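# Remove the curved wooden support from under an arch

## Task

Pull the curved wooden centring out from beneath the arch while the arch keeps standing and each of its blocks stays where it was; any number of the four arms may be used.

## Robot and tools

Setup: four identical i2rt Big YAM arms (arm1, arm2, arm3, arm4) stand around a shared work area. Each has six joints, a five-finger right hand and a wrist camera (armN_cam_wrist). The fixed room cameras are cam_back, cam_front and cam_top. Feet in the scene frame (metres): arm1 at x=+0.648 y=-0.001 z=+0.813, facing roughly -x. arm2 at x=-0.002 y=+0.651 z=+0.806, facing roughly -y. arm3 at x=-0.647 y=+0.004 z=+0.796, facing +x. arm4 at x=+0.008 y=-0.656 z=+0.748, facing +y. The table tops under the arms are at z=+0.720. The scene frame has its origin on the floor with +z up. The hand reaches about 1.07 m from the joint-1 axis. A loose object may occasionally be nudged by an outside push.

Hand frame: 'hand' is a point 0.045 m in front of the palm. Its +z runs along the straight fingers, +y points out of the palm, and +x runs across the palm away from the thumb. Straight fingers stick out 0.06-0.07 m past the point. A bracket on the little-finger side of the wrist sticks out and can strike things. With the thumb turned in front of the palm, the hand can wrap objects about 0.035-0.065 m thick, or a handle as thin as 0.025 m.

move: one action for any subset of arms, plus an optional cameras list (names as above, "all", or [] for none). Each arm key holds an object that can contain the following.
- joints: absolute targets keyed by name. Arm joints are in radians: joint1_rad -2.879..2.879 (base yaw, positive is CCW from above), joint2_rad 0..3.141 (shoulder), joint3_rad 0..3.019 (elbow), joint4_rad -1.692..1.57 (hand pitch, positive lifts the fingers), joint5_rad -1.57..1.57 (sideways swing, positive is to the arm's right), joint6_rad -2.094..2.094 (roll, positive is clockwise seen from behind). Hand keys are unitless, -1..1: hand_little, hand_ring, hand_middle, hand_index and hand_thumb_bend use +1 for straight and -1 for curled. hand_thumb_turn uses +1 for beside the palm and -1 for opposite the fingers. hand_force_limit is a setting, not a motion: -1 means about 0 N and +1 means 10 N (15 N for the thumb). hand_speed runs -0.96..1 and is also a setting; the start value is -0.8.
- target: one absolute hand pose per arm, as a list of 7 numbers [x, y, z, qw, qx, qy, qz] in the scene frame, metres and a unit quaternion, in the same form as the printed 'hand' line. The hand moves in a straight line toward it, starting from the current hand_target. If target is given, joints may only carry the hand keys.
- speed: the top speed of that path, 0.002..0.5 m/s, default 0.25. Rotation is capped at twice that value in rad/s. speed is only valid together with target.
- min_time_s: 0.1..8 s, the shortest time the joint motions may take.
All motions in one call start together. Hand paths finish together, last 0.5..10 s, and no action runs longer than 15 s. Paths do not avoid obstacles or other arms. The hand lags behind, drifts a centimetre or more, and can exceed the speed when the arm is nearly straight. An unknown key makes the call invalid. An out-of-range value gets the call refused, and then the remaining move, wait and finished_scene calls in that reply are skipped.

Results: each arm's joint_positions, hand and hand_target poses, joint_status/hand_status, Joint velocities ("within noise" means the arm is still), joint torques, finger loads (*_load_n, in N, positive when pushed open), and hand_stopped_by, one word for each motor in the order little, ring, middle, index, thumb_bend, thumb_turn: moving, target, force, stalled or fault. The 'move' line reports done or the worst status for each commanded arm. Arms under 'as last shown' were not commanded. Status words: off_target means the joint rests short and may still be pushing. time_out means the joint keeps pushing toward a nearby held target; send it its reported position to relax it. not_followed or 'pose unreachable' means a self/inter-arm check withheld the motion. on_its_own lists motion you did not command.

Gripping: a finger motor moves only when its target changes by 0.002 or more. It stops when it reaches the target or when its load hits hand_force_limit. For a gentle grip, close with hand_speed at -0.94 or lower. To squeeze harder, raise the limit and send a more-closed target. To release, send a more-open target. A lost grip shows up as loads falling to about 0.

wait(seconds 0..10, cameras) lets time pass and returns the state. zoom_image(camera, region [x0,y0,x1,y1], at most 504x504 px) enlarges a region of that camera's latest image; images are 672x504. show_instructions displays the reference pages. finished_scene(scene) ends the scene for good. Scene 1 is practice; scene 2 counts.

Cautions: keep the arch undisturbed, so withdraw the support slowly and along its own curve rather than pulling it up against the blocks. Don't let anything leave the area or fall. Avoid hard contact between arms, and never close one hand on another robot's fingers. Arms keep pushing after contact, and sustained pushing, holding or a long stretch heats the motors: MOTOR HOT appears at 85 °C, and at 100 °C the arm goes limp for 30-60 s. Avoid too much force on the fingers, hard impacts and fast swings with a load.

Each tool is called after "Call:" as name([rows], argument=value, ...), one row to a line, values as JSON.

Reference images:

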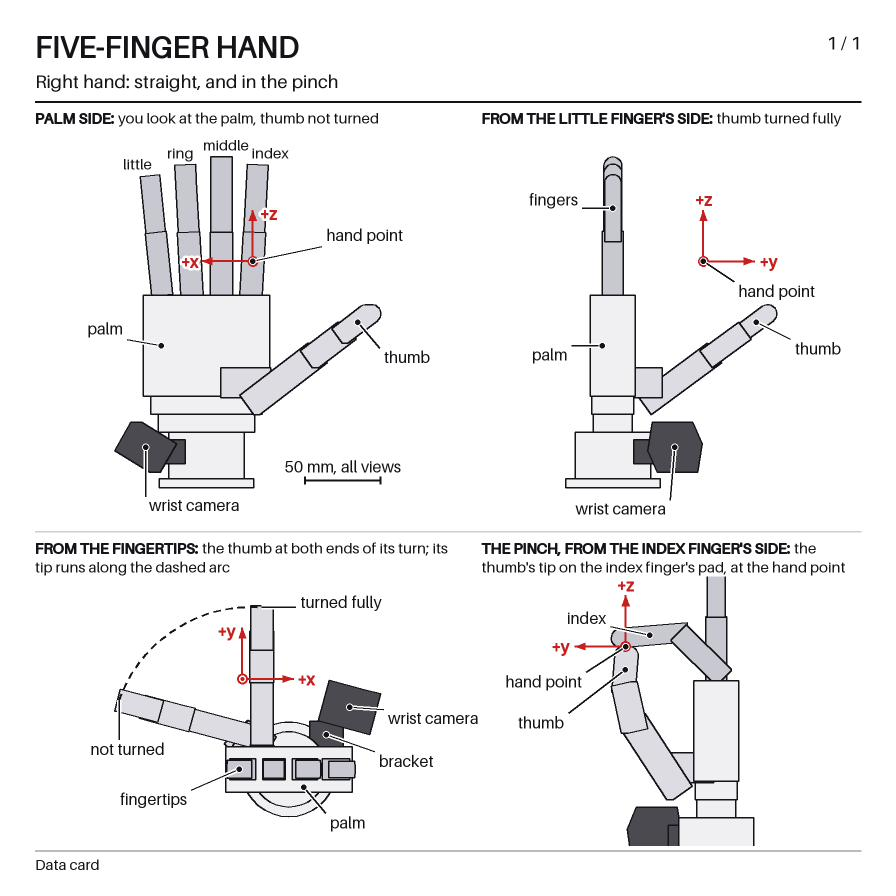

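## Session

Call:
move()

Call:
zoom_image(camera="cam_top", region=[90, 200, 590, 440])

Call:
zoom_image(camera="cam_front", region=[150, 190, 600, 460])

Call:
zoom_image(camera="cam_back", region=[150, 150, 620, 450])

Scene clock: 0.00 s.
Joint torques (N m): no reading
Heat: arm1: hottest joint2_rad 30 °C; arm2: hottest joint3_rad 33 °C; arm3: hottest joint3_rad 35 °C; arm4: hottest joint3_rad 29 °C.
Joint velocities: within noise
arm1.joint_positions: joint1_rad=-0.615 joint2_rad=+0.597 joint3_rad=+1.442 joint4_rad=-1.283 joint5_rad=+0.197 joint6_rad=-0.859 hand_little=+1.000 hand_ring=+1.000 hand_middle=+1.000 hand_index=+1.000 hand_thumb_turn=+1.000 hand_thumb_bend=+1.000 hand_force_limit=+0.000 hand_speed=-0.800
arm1.joint_status: not commanded
arm1.hand_stopped_by: target,target,target,target,target,target
arm1.little_load_n: 0.0
arm1.ring_load_n: 0.0
arm1.middle_load_n: 0.0
arm1.index_load_n: 0.0
arm1.thumb_bend_load_n: 0.0
arm1.thumb_turn_load_n: 0.0
arm1.hand: x=+0.4989 y=+0.1664 z=+1.3289 quat_wxyz=(+0.533, -0.545, -0.645, -0.049) (m; scene frame)
arm1.hand_target: x=+0.5003 y=+0.1654 z=+1.3409 quat_wxyz=(+0.545, -0.541, -0.638, -0.048) (m; scene frame)
arm1.hand_status: not commanded
arm2.joint_positions: joint1_rad=-0.584 joint2_rad=+0.583 joint3_rad=+1.360 joint4_rad=-1.578 joint5_rad=+0.119 joint6_rad=-1.069 hand_little=+1.000 hand_ring=+1.000 hand_middle=+1.000 hand_index=+1.000 hand_thumb_turn=+1.000 hand_thumb_bend=+1.000 hand_force_limit=+0.000 hand_speed=-0.800
arm2.joint_status: not commanded
arm2.hand_stopped_by: target,target,target,target,target,target
arm2.little_load_n: 0.0
arm2.ring_load_n: 0.0
arm2.middle_load_n: 0.0
arm2.index_load_n: 0.0
arm2.thumb_bend_load_n: 0.0
arm2.thumb_turn_load_n: 0.0
arm2.hand: x=-0.1430 y=+0.5558 z=+1.2418 quat_wxyz=(+0.314, +0.192, -0.906, +0.211) (m; scene frame)
arm2.hand_target: x=-0.1429 y=+0.5561 z=+1.2503 quat_wxyz=(+0.321, +0.191, -0.901, +0.218) (m; scene frame)
arm2.hand_status: not commanded
arm3.joint_positions: joint1_rad=-0.402 joint2_rad=+0.638 joint3_rad=+1.558 joint4_rad=-1.221 joint5_rad=+0.097 joint6_rad=-1.295 hand_little=+1.000 hand_ring=+1.000 hand_middle=+1.000 hand_index=+1.000 hand_thumb_turn=+1.000 hand_thumb_bend=+1.000 hand_force_limit=+0.000 hand_speed=-0.800
arm3.joint_status: not commanded
arm3.hand_stopped_by: target,target,target,target,target,target
arm3.little_load_n: 0.0
arm3.ring_load_n: 0.0
arm3.middle_load_n: 0.0
arm3.index_load_n: 0.0
arm3.thumb_bend_load_n: 0.0
arm3.thumb_turn_load_n: 0.0
arm3.hand: x=-0.4534 y=-0.1429 z=+1.3863 quat_wxyz=(+0.073, +0.756, -0.286, +0.584) (m; scene frame)
arm3.hand_target: x=-0.4561 y=-0.1418 z=+1.3953 quat_wxyz=(+0.073, +0.750, -0.284, +0.593) (m; scene frame)
arm3.hand_status: not commanded
arm4.joint_positions: joint1_rad=-0.137 joint2_rad=+0.586 joint3_rad=+1.364 joint4_rad=-1.422 joint5_rad=+0.103 joint6_rad=-1.583 hand_little=+1.000 hand_ring=+1.000 hand_middle=+1.000 hand_index=+1.000 hand_thumb_turn=+1.000 hand_thumb_bend=+1.000 hand_force_limit=+0.000 hand_speed=-0.800
arm4.joint_status: not commanded
arm4.hand_stopped_by: target,target,target,target,target,target
arm4.little_load_n: 0.0
arm4.ring_load_n: 0.0
arm4.middle_load_n: 0.0
arm4.index_load_n: 0.0
arm4.thumb_bend_load_n: 0.0
arm4.thumb_turn_load_n: 0.0
arm4.hand: x=+0.1090 y=-0.4523 z=+1.2292 quat_wxyz=(-0.260, +0.675, +0.589, +0.359) (m; scene frame)
arm4.hand_target: x=+0.1089 y=-0.4530 z=+1.2422 quat_wxyz=(-0.270, +0.671, +0.584, +0.369) (m; scene frame)
arm4.hand_status: not commanded
pictures: arm1_cam_wrist, arm2_cam_wrist, arm3_cam_wrist, arm4_cam_wrist, cam_back, cam_front, cam_top
camera_calibration:
arm1_cam_wrist: T_world_to_cam=[[0.76552, 0.581374, -0.275651, -0.111246], [0.396235, -0.763519, -0.509938, 0.602668], [-0.50693, 0.281145, -0.81485, 1.40851], [0, 0, 0, 1]] pos_world=[0.560378, 0.128829, 1.42438]
arm2_cam_wrist: T_world_to_cam=[[-0.632414, 0.77304, -0.0496149, -0.466547], [0.761369, 0.60851, -0.223679, 0.0501609], [-0.142722, -0.179233, -0.973399, 1.40168], [0, 0, 0, 1]] pos_world=[-0.133191, 0.581364, 1.35247]
arm3_cam_wrist: T_world_to_cam=[[-0.461761, -0.883939, 0.0736762, -0.444803], [-0.652469, 0.282224, -0.703302, 0.722384], [0.600883, -0.372829, -0.707063, 1.31622], [0, 0, 0, 1]] pos_world=[-0.524954, -0.106327, 1.47148]
arm4_cam_wrist: T_world_to_cam=[[0.950257, 0.0184016, 0.310921, -0.480545], [0.1093, -0.95447, -0.277561, -0.105917], [0.291658, 0.297738, -0.909004, 1.33586], [0, 0, 0, 1]] pos_world=[0.0786029, -0.48999, 1.33432]

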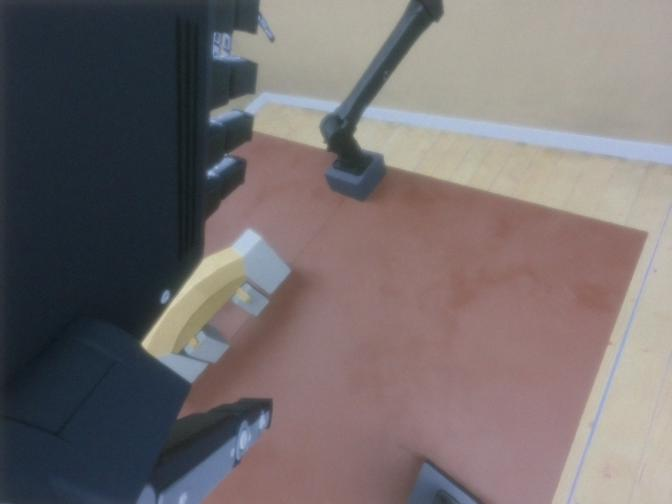

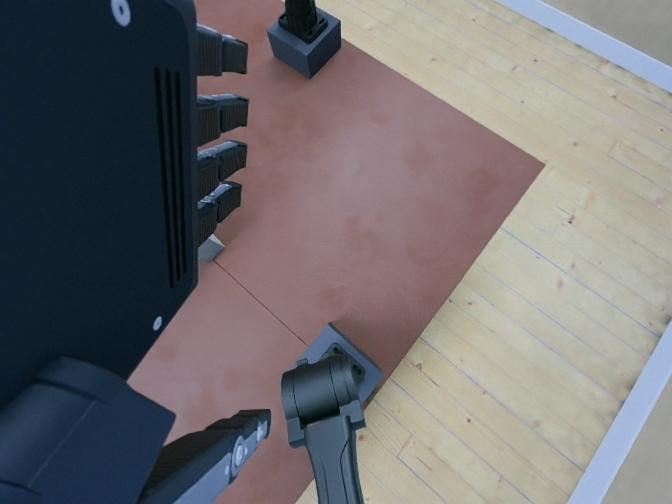

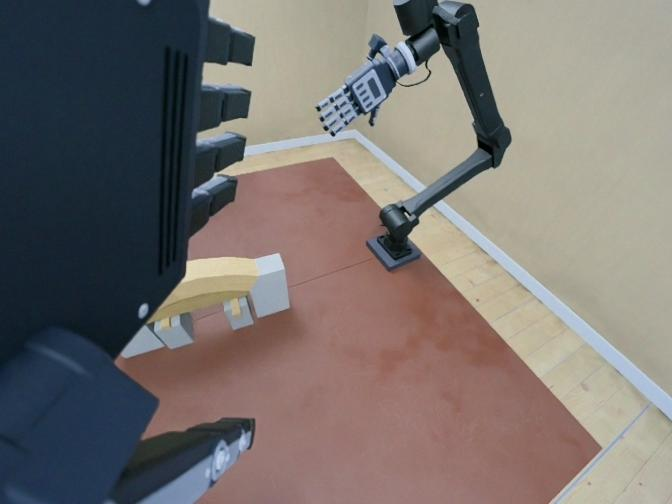

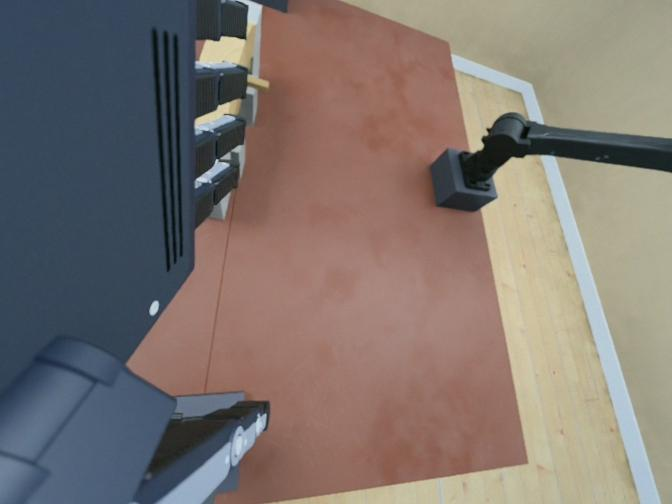

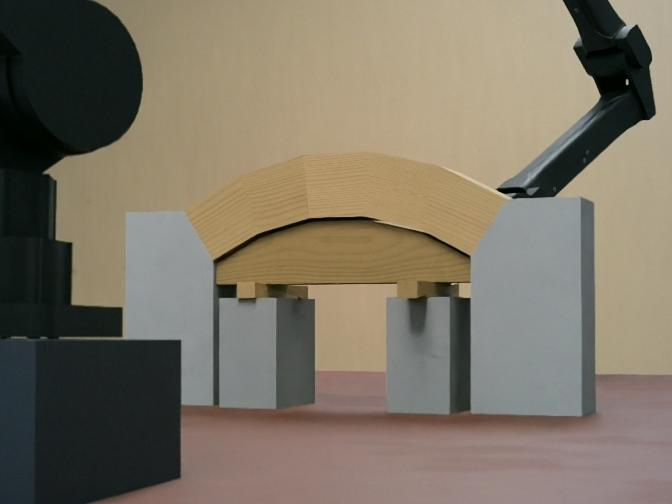

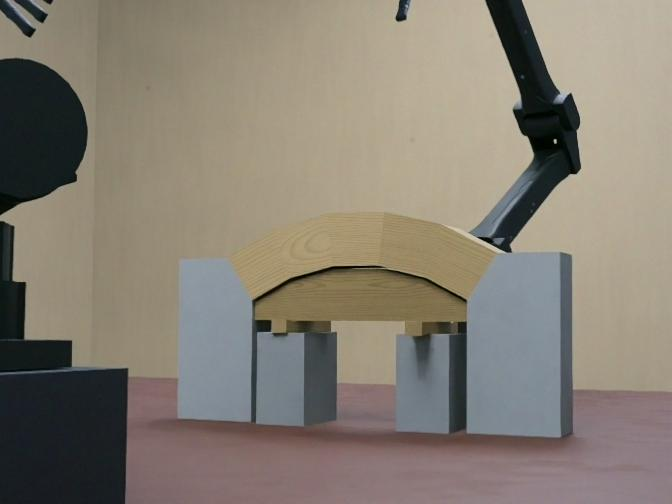

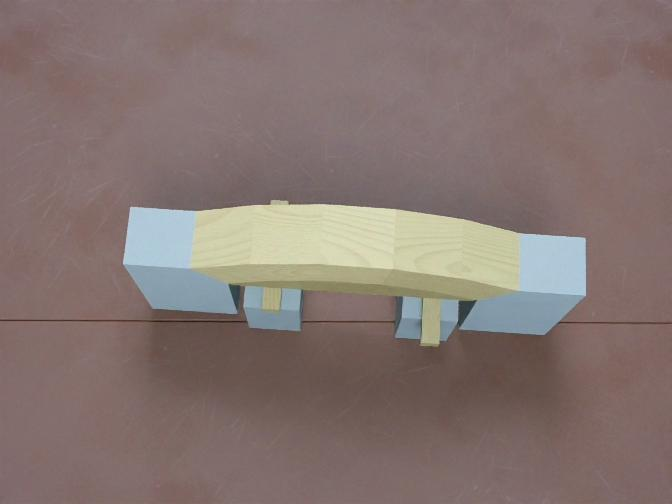

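Scaled by 1.008.

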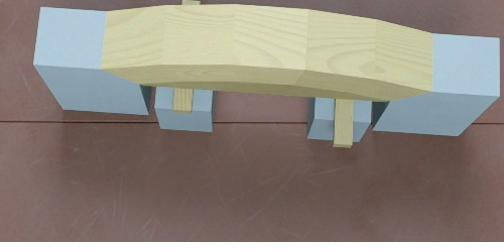

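Scaled by 1.120.

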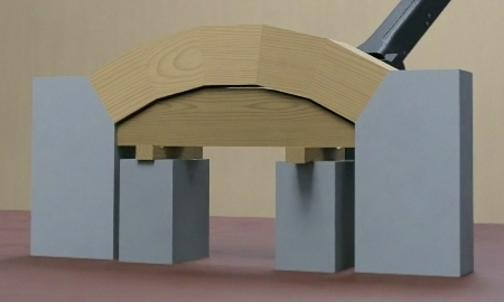

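Scaled by 1.072.

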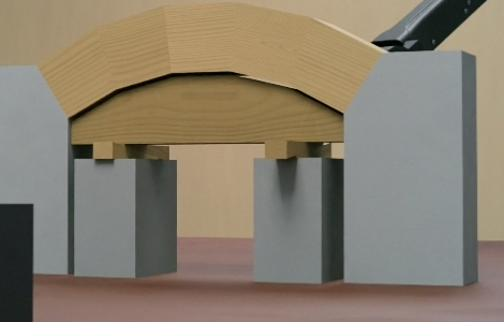

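Call:
zoom_image(camera="cam_top", region=[370, 260, 490, 360])

Call:
zoom_image(camera="cam_back", region=[360, 250, 500, 350])

Call:
zoom_image(camera="cam_front", region=[370, 280, 490, 370])

Scaled by 4.200.

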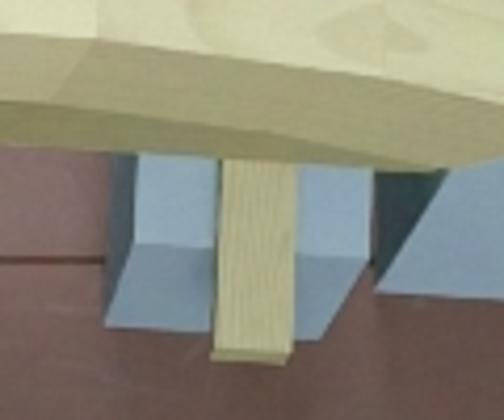

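Scaled by 3.600.

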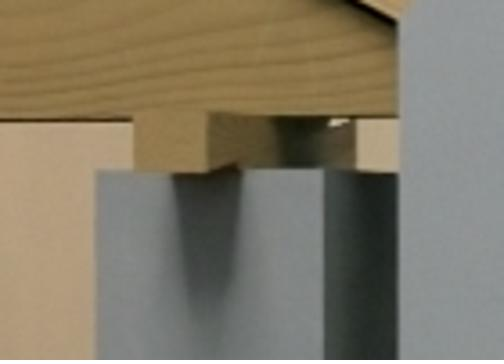

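Scaled by 4.200.

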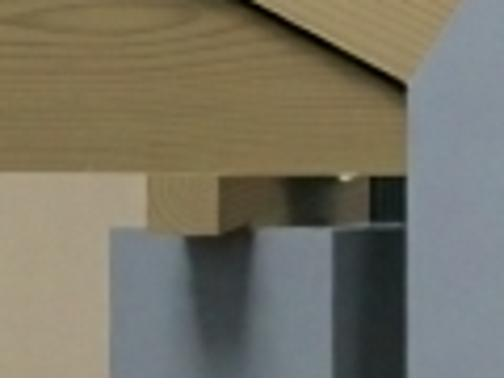

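Call:
zoom_image(camera="cam_top", region=[230, 180, 350, 330])

Call:
move(arm1={"target": [0.16, 0.10, 0.93, 0, 0.995, -0.0998, 0], "speed": 0.25, "joints": {"hand_thumb_turn": -1, "hand_speed": -0.2}}, arm3={"target": [-0.22, -0.07, 0.93, 0, 0.0998, 0.995, 0], "speed": 0.25, "joints": {"hand_thumb_turn": -1, "hand_speed": -0.2}}, cameras=["all"])

Scaled by 3.360.

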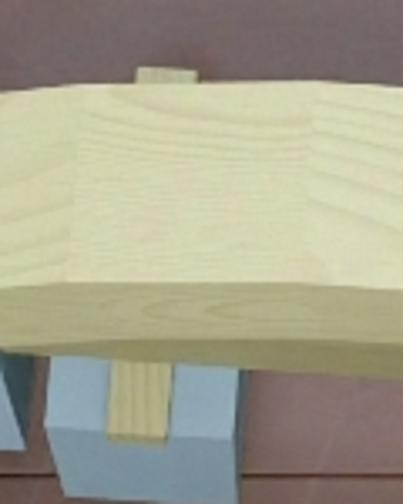

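Scene clock: 96.93 s.
Joint torques (N m): arm1=[-1.73 -10.11 9.46 0.27 -0.29 0.04] | arm2=[-0.21 3.08 8.47 1.66 0.03 -0.08] | arm3=[-2.32 -8.64 7.79 0.68 -0.02 0.04] | arm4=[0.91 3.19 9.76 2.21 -0.08 0.03]
Heat: arm1: hottest joint3_rad 37 °C; arm2: hottest joint3_rad 40 °C; arm3: hottest joint3_rad 42 °C; arm4: hottest joint3_rad 38 °C.
move: arm1 done; arm3 off_target
Joint velocities: within noise
arm1.joint_positions: joint1_rad=-0.368 joint2_rad=+1.592 joint3_rad=+1.301 joint4_rad=-1.265 joint5_rad=-0.002 joint6_rad=+1.429 hand_little=+1.000 hand_ring=+1.000 hand_middle=+1.000 hand_index=+1.000 hand_thumb_turn=-1.000 hand_thumb_bend=+1.000 hand_force_limit=+0.000 hand_speed=-0.200
arm1.joint_status: all done
arm1.hand_stopped_by: target,target,target,target,target,target
arm1.little_load_n: 0.0
arm1.ring_load_n: 0.0
arm1.middle_load_n: 0.0
arm1.index_load_n: 0.0
arm1.thumb_bend_load_n: 0.0
arm1.thumb_turn_load_n: 0.0
arm1.hand: x=+0.1618 y=+0.0955 z=+0.9359 quat_wxyz=(+0.001, -0.996, +0.092, +0.000) (m; scene frame)
arm1.hand_target: x=+0.1602 y=+0.0999 z=+0.9301 quat_wxyz=(+0.000, -0.995, +0.100, +0.000) (m; scene frame)
arm1.hand_status: done (0.008 m and 0.9 deg from the pose sent, 0.528 m and 122.9 deg at the start)
arm2, arm4: as last shown
arm3.joint_positions: joint1_rad=-0.329 joint2_rad=+1.403 joint3_rad=+1.140 joint4_rad=-1.282 joint5_rad=-0.004 joint6_rad=+1.433 hand_little=+1.000 hand_ring=+1.000 hand_middle=+1.000 hand_index=+1.000 hand_thumb_turn=-1.000 hand_thumb_bend=+1.000 hand_force_limit=+0.000 hand_speed=-0.200
arm3.joint_status: all done
arm3.hand_stopped_by: target,target,target,target,target,target
arm3.little_load_n: 0.0
arm3.ring_load_n: 0.0
arm3.middle_load_n: 0.0
arm3.index_load_n: 0.0
arm3.thumb_bend_load_n: 0.0
arm3.thumb_turn_load_n: 0.0
arm3.hand: x=-0.2217 y=-0.0628 z=+0.9387 quat_wxyz=(-0.006, -0.085, -0.996, +0.002) (m; scene frame)
arm3.hand_target: x=-0.2203 y=-0.0698 z=+0.9302 quat_wxyz=(+0.000, -0.100, -0.995, +0.000) (m; scene frame)
arm3.hand_status: off_target (0.011 m and 1.9 deg from the pose sent, 0.518 m and 155.9 deg at the start)
pictures: arm1_cam_wrist, arm2_cam_wrist, arm3_cam_wrist, arm4_cam_wrist, cam_back, cam_front, cam_top
camera_calibration:
arm1_cam_wrist: T_world_to_cam=[[0.118546, -0.992907, -0.00905985, 0.0852175], [-0.843511, -0.105515, 0.526645, -0.350661], [-0.523866, -0.0547899, -0.850037, 1.00497], [0, 0, 0, 1]] pos_world=[0.220581, 0.102675, 1.03971]
arm2_cam_wrist: T_world_to_cam=[[-0.632414, 0.77304, -0.0496149, -0.466547], [0.761369, 0.60851, -0.223679, 0.0501609], [-0.142722, -0.179233, -0.973399, 1.40168], [0, 0, 0, 1]] pos_world=[-0.133191, 0.581364, 1.35247]
arm3_cam_wrist: T_world_to_cam=[[-0.138943, 0.990215, 0.0130188, 0.0122751], [0.876016, 0.116767, 0.467933, -0.234876], [0.461834, 0.0764206, -0.883668, 1.05361], [0, 0, 0, 1]] pos_world=[-0.279131, -0.0652466, 1.04079]
arm4_cam_wrist: T_world_to_cam=[[0.950257, 0.0184016, 0.310921, -0.480545], [0.1093, -0.95447, -0.277561, -0.105917], [0.291658, 0.297738, -0.909004, 1.33586], [0, 0, 0, 1]] pos_world=[0.0786029, -0.48999, 1.33432]

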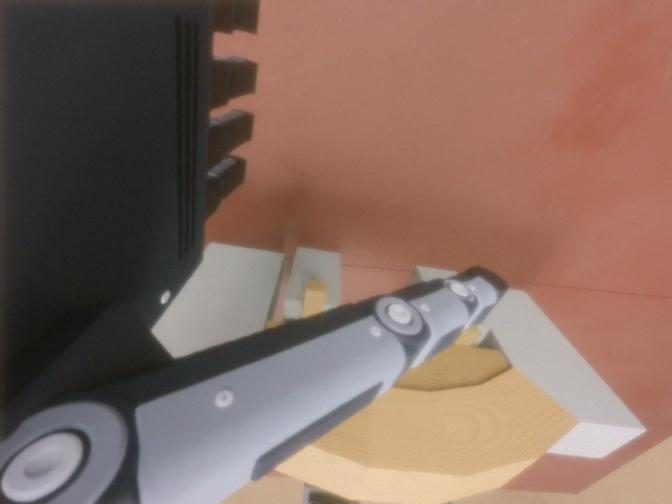

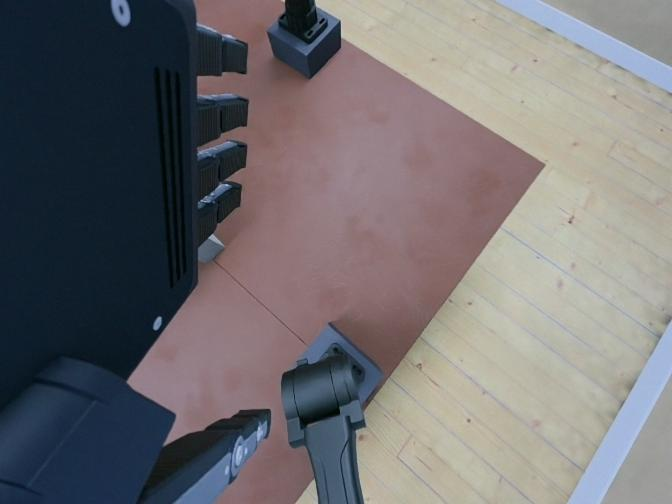

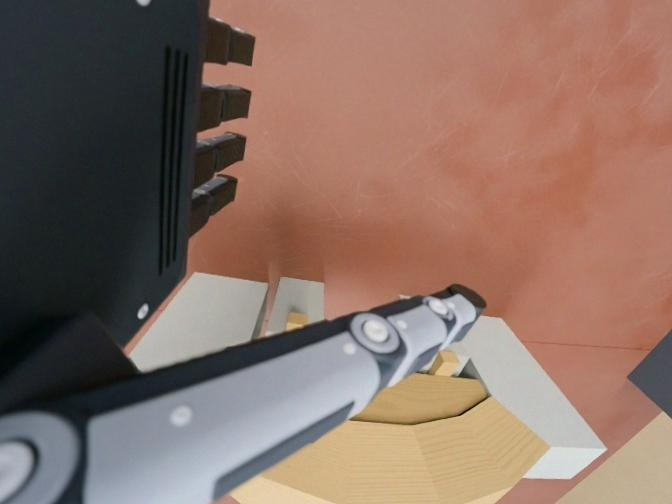

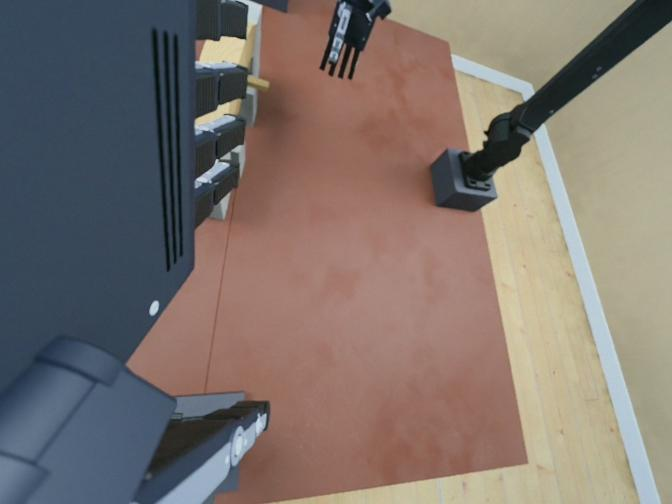

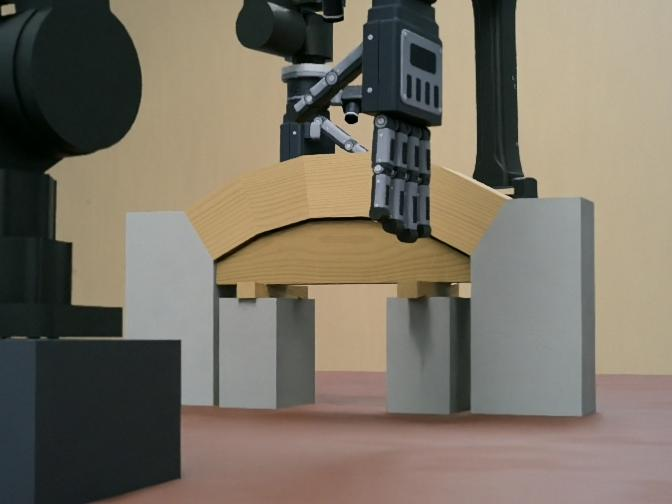

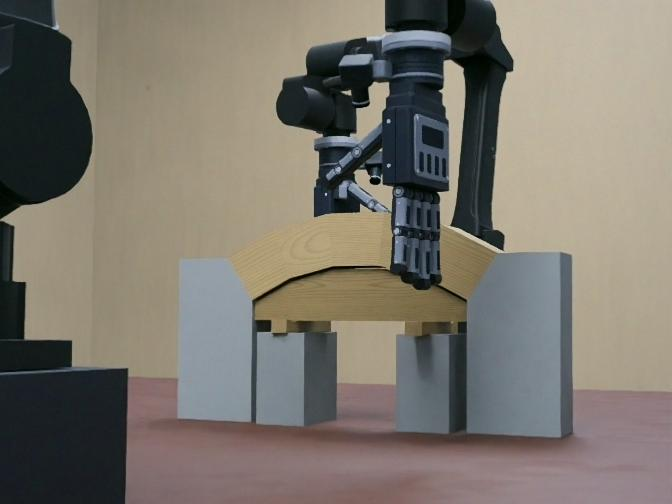

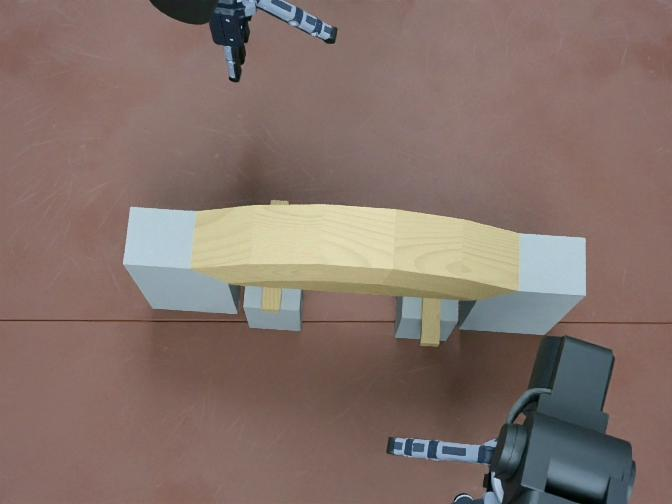

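Call:
move(arm1={"target": [0.07, 0.108, 0.845, 0, 0.995, -0.0998, 0], "speed": 0.12}, arm3={"target": [-0.115, -0.0734, 0.86, 0, 0.0998, 0.995, 0], "speed": 0.12}, cameras=["cam_back", "cam_front", "cam_top"])

Scene clock: 124.70 s.
Joint torques (N m): arm1=[-0.62 -13.27 14.08 0.1 -0.26 0.04] | arm2=[-0.15 3.14 8.46 1.63 0.03 -0.08] | arm3=[-0.09 -12.28 10.92 0.51 0.02 0.04] | arm4=[1.03 3.72 9.69 1.95 -0.06 0.05]
Heat: arm1: hottest joint3_rad 37 °C; arm2: hottest joint3_rad 40 °C; arm3: hottest joint3_rad 42 °C; arm4: hottest joint3_rad 39 °C.
move: arm1 off_target; arm3 off_target
Joint velocities: within noise
arm1.joint_positions: joint1_rad=-0.343 joint2_rad=+1.881 joint3_rad=+1.410 joint4_rad=-1.138 joint5_rad=-0.002 joint6_rad=+1.470 hand_little=+1.000 hand_ring=+1.000 hand_middle=+1.000 hand_index=+1.000 hand_thumb_turn=-1.000 hand_thumb_bend=+1.000 hand_force_limit=+0.000 hand_speed=-0.200
arm1.joint_status: not commanded
arm1.hand_stopped_by: target,target,target,target,target,target
arm1.little_load_n: 0.0
arm1.ring_load_n: -0.5
arm1.middle_load_n: 0.0
arm1.index_load_n: 0.0
arm1.thumb_bend_load_n: 0.0
arm1.thumb_turn_load_n: 0.0
arm1.hand: x=+0.0972 y=+0.1041 z=+0.8324 quat_wxyz=(-0.005, -0.995, +0.100, -0.026) (m; scene frame)
arm1.hand_target: x=+0.0714 y=+0.1077 z=+0.8457 quat_wxyz=(+0.000, -0.995, +0.100, +0.000) (m; scene frame)
arm1.hand_status: off_target (0.030 m and 3.0 deg from the pose sent, 0.130 m and 0.9 deg at the start)
arm2, arm4: as last shown
arm3.joint_positions: joint1_rad=-0.298 joint2_rad=+1.713 joint3_rad=+1.281 joint4_rad=-1.151 joint5_rad=-0.005 joint6_rad=+1.494 hand_little=+1.000 hand_ring=+1.000 hand_middle=+1.000 hand_index=+1.000 hand_thumb_turn=-1.000 hand_thumb_bend=+1.000 hand_force_limit=+0.000 hand_speed=-0.200
arm3.joint_status: not commanded
arm3.hand_stopped_by: target,target,target,target,target,target
arm3.little_load_n: 0.0
arm3.ring_load_n: 0.0
arm3.middle_load_n: 0.0
arm3.index_load_n: 0.0
arm3.thumb_bend_load_n: 0.0
arm3.thumb_turn_load_n: 0.0
arm3.hand: x=-0.1356 y=-0.0755 z=+0.8566 quat_wxyz=(+0.013, -0.100, -0.995, -0.002) (m; scene frame)
arm3.hand_target: x=-0.1157 y=-0.0732 z=+0.8603 quat_wxyz=(+0.000, -0.100, -0.995, +0.000) (m; scene frame)
arm3.hand_status: off_target (0.021 m and 1.5 deg from the pose sent, 0.133 m and 1.9 deg at the start)
pictures: cam_back, cam_front, cam_top

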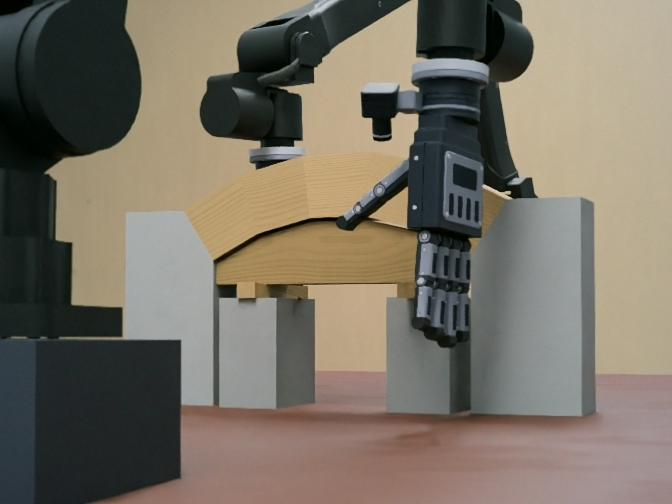

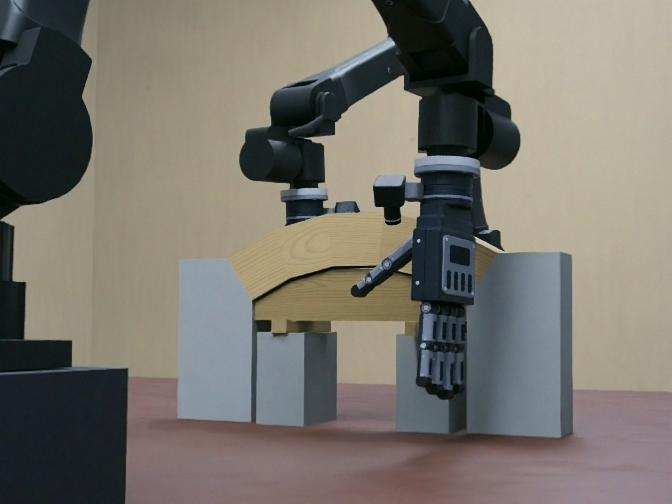

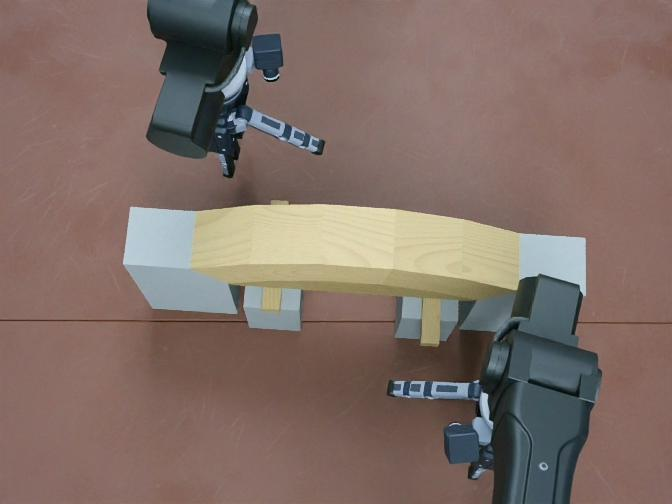

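Call:
move(arm1={"joints": {"joint1_rad": -0.330, "joint2_rad": 1.955, "joint3_rad": 1.547, "joint4_rad": -1.17}, "min_time_s": 2}, arm3={"joints": {"joint1_rad": -0.275, "joint2_rad": 1.797, "joint3_rad": 1.399, "joint4_rad": -1.171}, "min_time_s": 2}, cameras=["cam_back", "cam_front", "cam_top"])

Scene clock: 161.43 s.
Joint torques (N m): arm1=[-0.5 -13.68 14.38 -0.66 -0.26 0.04] | arm2=[-0.21 3.14 8.43 1.62 0.02 -0.08] | arm3=[0.03 -12.86 11.14 -0.13 0.02 0.04] | arm4=[1.67 3.9 9.76 2.15 0.01 0.04]
Heat: arm1: hottest joint3_rad 45 °C; arm2: hottest joint3_rad 41 °C; arm3: hottest joint3_rad 43 °C; arm4: hottest joint3_rad 39 °C.
move: arm1 done; arm3 done
Joint velocities: within noise
arm1.joint_positions: joint1_rad=-0.338 joint2_rad=+1.938 joint3_rad=+1.490 joint4_rad=-1.158 joint5_rad=-0.002 joint6_rad=+1.470 hand_little=+1.000 hand_ring=+1.000 hand_middle=+1.000 hand_index=+1.000 hand_thumb_turn=-1.000 hand_thumb_bend=+1.000 hand_force_limit=+0.000 hand_speed=-0.200
arm1.joint_status: all done
arm1.hand_stopped_by: target,target,target,target,target,target
arm1.little_load_n: 0.0
arm1.ring_load_n: 0.0
arm1.middle_load_n: 0.0
arm1.index_load_n: 0.0
arm1.thumb_bend_load_n: 0.0
arm1.thumb_turn_load_n: 0.0
arm1.hand: x=+0.0739 y=+0.1083 z=+0.8296 quat_wxyz=(-0.004, -0.995, +0.097, -0.024) (m; scene frame)
arm1.hand_target: x=+0.0537 y=+0.1091 z=+0.8402 quat_wxyz=(-0.002, -0.995, +0.097, -0.010) (m; scene frame)
arm1.hand_status: not commanded
arm2, arm4: as last shown
arm3.joint_positions: joint1_rad=-0.291 joint2_rad=+1.769 joint3_rad=+1.356 joint4_rad=-1.162 joint5_rad=-0.005 joint6_rad=+1.494 hand_little=+1.000 hand_ring=+1.000 hand_middle=+1.000 hand_index=+1.000 hand_thumb_turn=-1.000 hand_thumb_bend=+1.000 hand_force_limit=+0.000 hand_speed=-0.200
arm3.joint_status: all done
arm3.hand_stopped_by: target,target,target,target,target,target
arm3.little_load_n: -0.5
arm3.ring_load_n: 0.0
arm3.middle_load_n: 0.0
arm3.index_load_n: 0.0
arm3.thumb_bend_load_n: 0.0
arm3.thumb_turn_load_n: 0.0
arm3.hand: x=-0.1106 y=-0.0783 z=+0.8556 quat_wxyz=(+0.009, -0.096, -0.995, -0.001) (m; scene frame)
arm3.hand_target: x=-0.0952 y=-0.0740 z=+0.8568 quat_wxyz=(+0.006, -0.096, -0.995, -0.001) (m; scene frame)
arm3.hand_status: not commanded
pictures: cam_back, cam_front, cam_top

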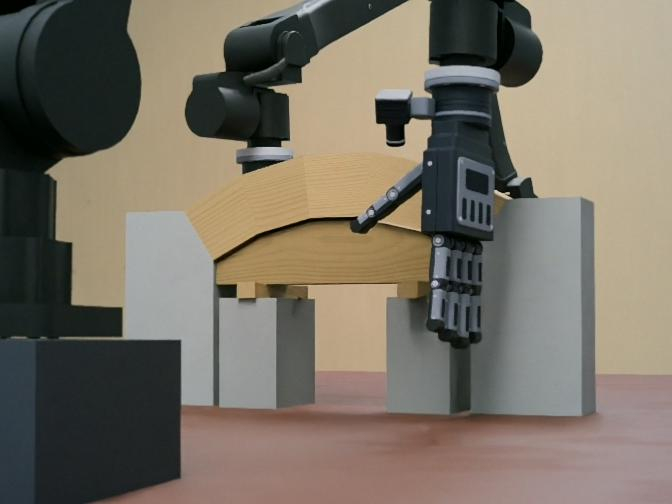

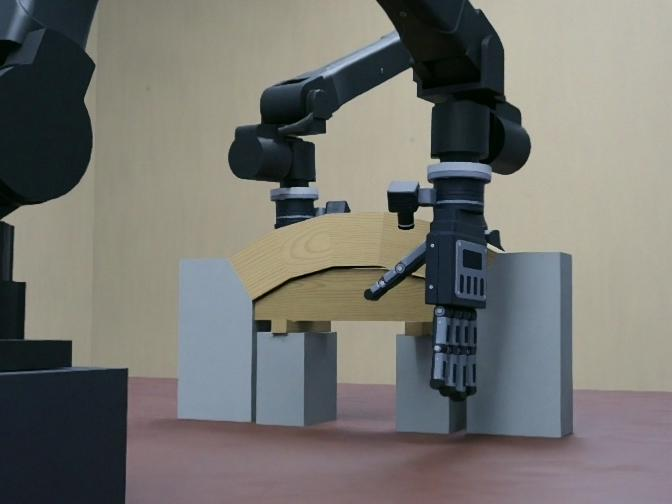

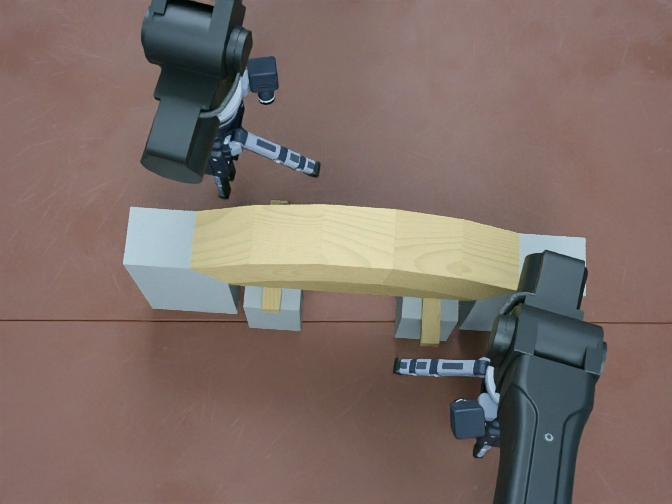

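Call:
move(arm1={"joints": {"joint1_rad": -0.319, "joint2_rad": 2.003, "joint3_rad": 1.652, "joint4_rad": -1.192}, "min_time_s": 2.5}, arm3={"joints": {"joint1_rad": -0.259, "joint2_rad": 1.864, "joint3_rad": 1.486, "joint4_rad": -1.190}, "min_time_s": 2.5}, cameras=["cam_back", "cam_front", "cam_top"])

Call:
zoom_image(camera="cam_top", region=[360, 240, 520, 360])

Call:
zoom_image(camera="cam_top", region=[200, 120, 360, 240])

Scene clock: 183.70 s.
Joint torques (N m): arm1=[-0.56 -14.56 14.8 -0.64 -0.26 0.04] | arm2=[-0.26 3.02 8.43 1.66 0.03 -0.08] | arm3=[0.03 -13.8 11.18 -0.13 0.02 0.04] | arm4=[0.15 4.07 10.11 2.28 0 -0.03]
Heat: arm1: hottest joint3_rad 48 °C; arm2: hottest joint3_rad 41 °C; arm3: hottest joint3_rad 48 °C; arm4: hottest joint3_rad 40 °C.
move: arm1 done; arm3 done
Joint velocities: within noise
arm1.joint_positions: joint1_rad=-0.327 joint2_rad=+1.985 joint3_rad=+1.594 joint4_rad=-1.181 joint5_rad=-0.002 joint6_rad=+1.470 hand_little=+1.000 hand_ring=+1.000 hand_middle=+1.000 hand_index=+1.000 hand_thumb_turn=-1.000 hand_thumb_bend=+1.000 hand_force_limit=+0.000 hand_speed=-0.200
arm1.joint_status: all done
arm1.hand_stopped_by: target,target,target,target,target,target
arm1.little_load_n: -0.5
arm1.ring_load_n: 0.0
arm1.middle_load_n: 0.0
arm1.index_load_n: 0.0
arm1.thumb_bend_load_n: 0.0
arm1.thumb_turn_load_n: 0.0
arm1.hand: x=+0.0406 y=+0.1110 z=+0.8399 quat_wxyz=(-0.001, -0.996, +0.091, -0.008) (m; scene frame)
arm1.hand_target: x=+0.0208 y=+0.1112 z=+0.8509 quat_wxyz=(+0.001, -0.996, +0.091, +0.007) (m; scene frame)
arm1.hand_status: not commanded
arm2, arm4: as last shown
arm3.joint_positions: joint1_rad=-0.274 joint2_rad=+1.835 joint3_rad=+1.443 joint4_rad=-1.181 joint5_rad=-0.005 joint6_rad=+1.494 hand_little=+1.000 hand_ring=+1.000 hand_middle=+1.000 hand_index=+1.000 hand_thumb_turn=-1.000 hand_thumb_bend=+1.000 hand_force_limit=+0.000 hand_speed=-0.200
arm3.joint_status: all done
arm3.hand_stopped_by: target,target,target,target,target,target
arm3.little_load_n: 0.5
arm3.ring_load_n: 0.0
arm3.middle_load_n: 0.0
arm3.index_load_n: 0.5
arm3.thumb_bend_load_n: 0.0
arm3.thumb_turn_load_n: 0.0
arm3.hand: x=-0.0833 y=-0.0763 z=+0.8525 quat_wxyz=(+0.008, -0.088, -0.996, -0.001) (m; scene frame)
arm3.hand_target: x=-0.0681 y=-0.0712 z=+0.8526 quat_wxyz=(+0.005, -0.088, -0.996, -0.001) (m; scene frame)
arm3.hand_status: not commanded
pictures: cam_back, cam_front, cam_top

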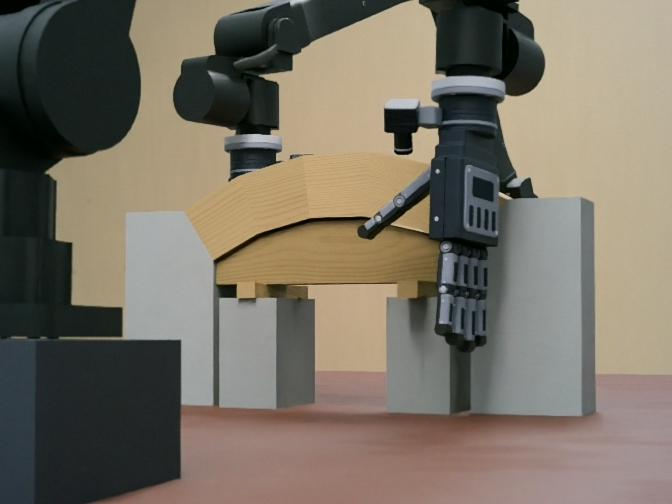

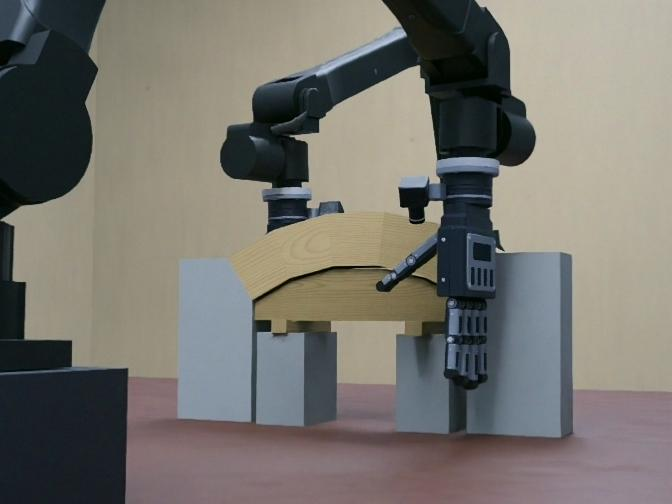

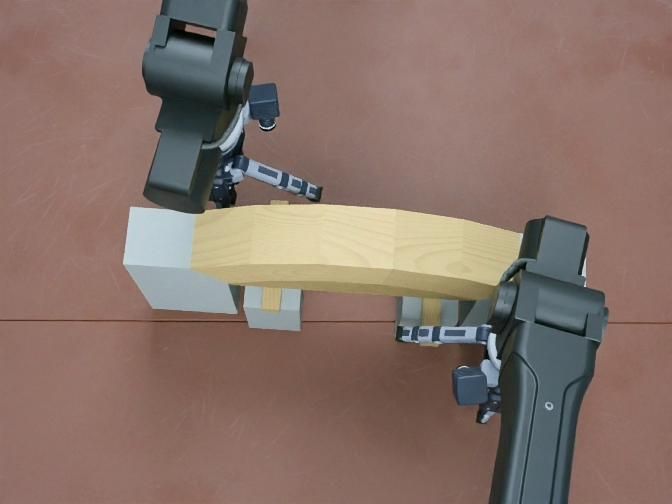

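Scaled by 3.150.

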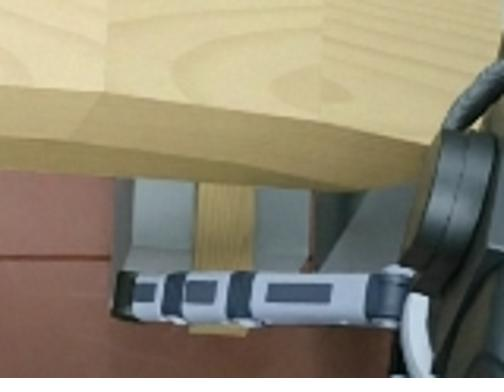

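Scaled by 3.150.

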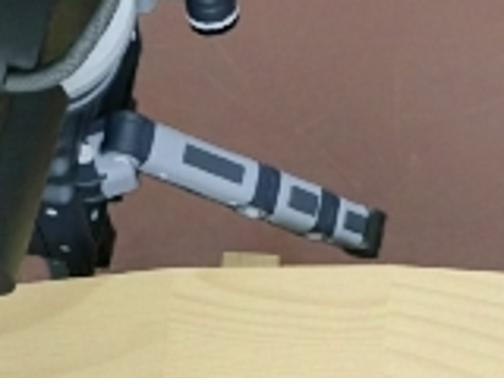

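Call:
move(arm1={"joints": {"hand_speed": -0.5, "hand_force_limit": -0.7, "hand_thumb_bend": 0.05}}, arm3={"joints": {"hand_speed": -0.5, "hand_force_limit": -0.7, "hand_thumb_bend": 0.05}}, cameras=["cam_back", "cam_front", "cam_top"])

Call:
zoom_image(camera="cam_top", region=[360, 240, 520, 360])

Call:
zoom_image(camera="cam_top", region=[200, 120, 360, 240])

Call:
zoom_image(camera="cam_back", region=[340, 220, 500, 340])

Call:
zoom_image(camera="cam_front", region=[350, 240, 510, 360])

Scene clock: 209.10 s.
Joint torques (N m): arm1=[-0.56 -14.56 14.8 -0.62 -0.25 0.04] | arm2=[-0.26 3.02 8.42 1.65 0.03 -0.08] | arm3=[0.03 -13.8 11.21 -0.13 0.02 0.03] | arm4=[-0.03 3.9 9.72 2.15 -0.03 -0.02]
Heat: arm1: hottest joint3_rad 47 °C; arm2: hottest joint3_rad 41 °C; arm3: hottest joint3_rad 47 °C; arm4: hottest joint3_rad 40 °C.
move: arm1 done; arm3 done
Joint velocities: within noise
arm1.joint_positions: joint1_rad=-0.327 joint2_rad=+1.985 joint3_rad=+1.594 joint4_rad=-1.181 joint5_rad=-0.002 joint6_rad=+1.470 hand_little=+1.000 hand_ring=+1.000 hand_middle=+1.000 hand_index=+1.000 hand_thumb_turn=-1.000 hand_thumb_bend=+0.050 hand_force_limit=-0.700 hand_speed=-0.500
arm1.joint_status: all done
arm1.hand_stopped_by: target,target,target,target,target,target
arm1.little_load_n: 0.0
arm1.ring_load_n: 0.0
arm1.middle_load_n: 0.0
arm1.index_load_n: 0.0
arm1.thumb_bend_load_n: 0.0
arm1.thumb_turn_load_n: 0.0
arm1.hand: x=+0.0406 y=+0.1110 z=+0.8397 quat_wxyz=(-0.001, -0.996, +0.092, -0.008) (m; scene frame)
arm1.hand_target: x=+0.0208 y=+0.1112 z=+0.8508 quat_wxyz=(+0.001, -0.996, +0.091, +0.007) (m; scene frame)
arm1.hand_status: not commanded
arm2, arm4: as last shown
arm3.joint_positions: joint1_rad=-0.274 joint2_rad=+1.835 joint3_rad=+1.443 joint4_rad=-1.181 joint5_rad=-0.005 joint6_rad=+1.495 hand_little=+1.000 hand_ring=+1.000 hand_middle=+1.000 hand_index=+1.000 hand_thumb_turn=-1.000 hand_thumb_bend=+0.050 hand_force_limit=-0.700 hand_speed=-0.500
arm3.joint_status: all done
arm3.hand_stopped_by: target,target,target,target,target,target
arm3.little_load_n: 0.0
arm3.ring_load_n: 0.0
arm3.middle_load_n: 0.0
arm3.index_load_n: 0.0
arm3.thumb_bend_load_n: 0.0
arm3.thumb_turn_load_n: 0.0
arm3.hand: x=-0.0832 y=-0.0763 z=+0.8525 quat_wxyz=(+0.008, -0.088, -0.996, -0.001) (m; scene frame)
arm3.hand_target: x=-0.0682 y=-0.0712 z=+0.8526 quat_wxyz=(+0.005, -0.088, -0.996, -0.001) (m; scene frame)
arm3.hand_status: not commanded
arm4.thumb_bend_load_n: 0.5
pictures: cam_back, cam_front, cam_top

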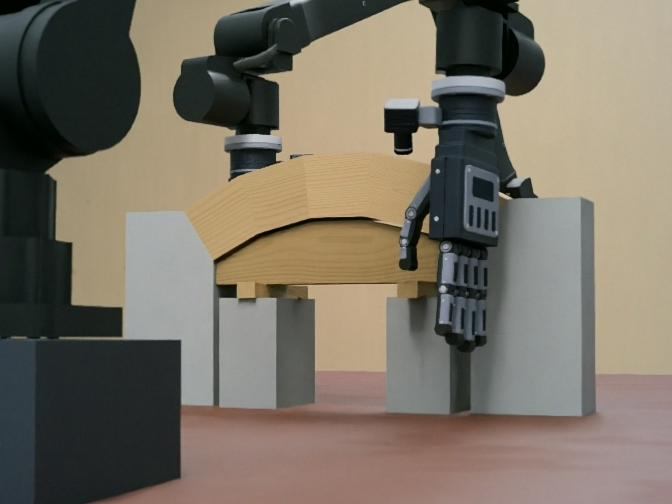

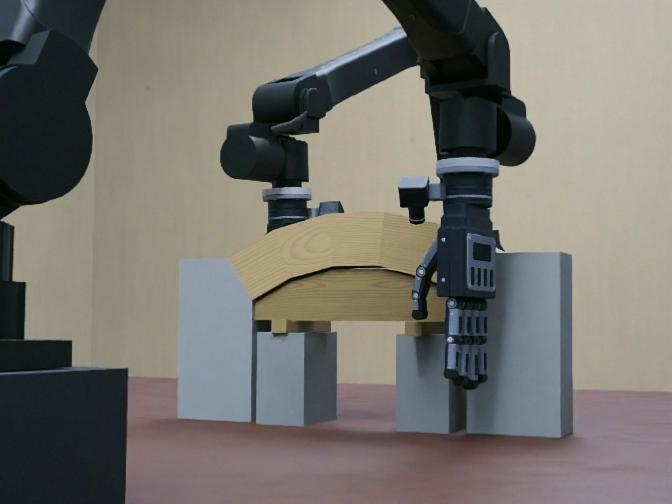

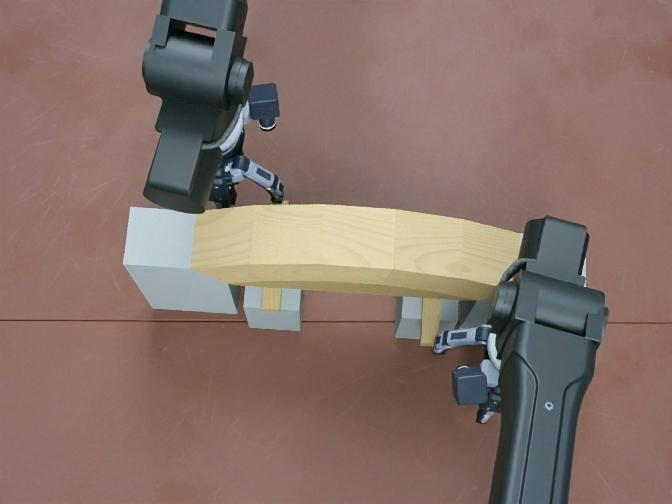

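Scaled by 3.150.

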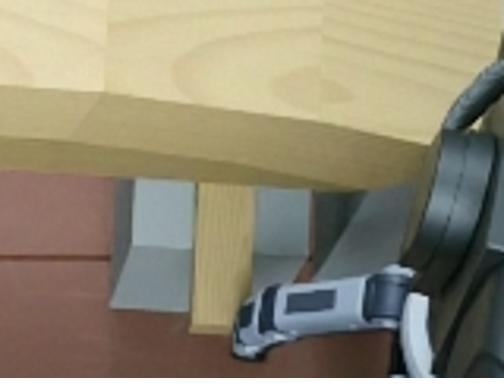

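Scaled by 3.150.

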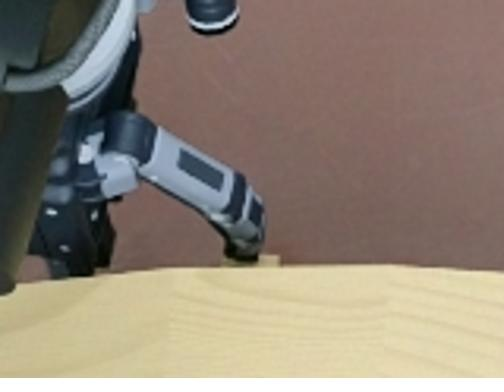

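Scaled by 3.150.

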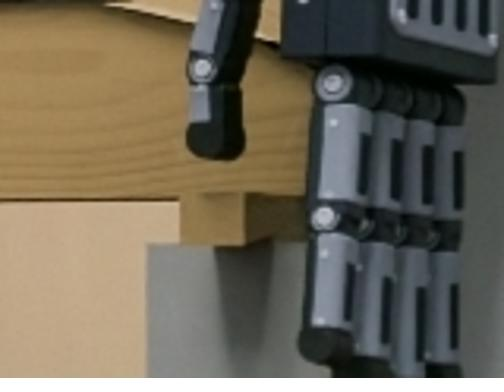

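Scaled by 3.150.

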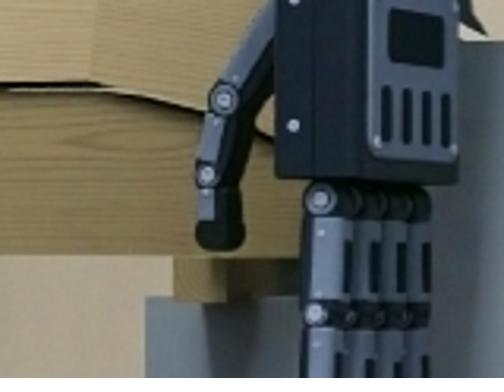

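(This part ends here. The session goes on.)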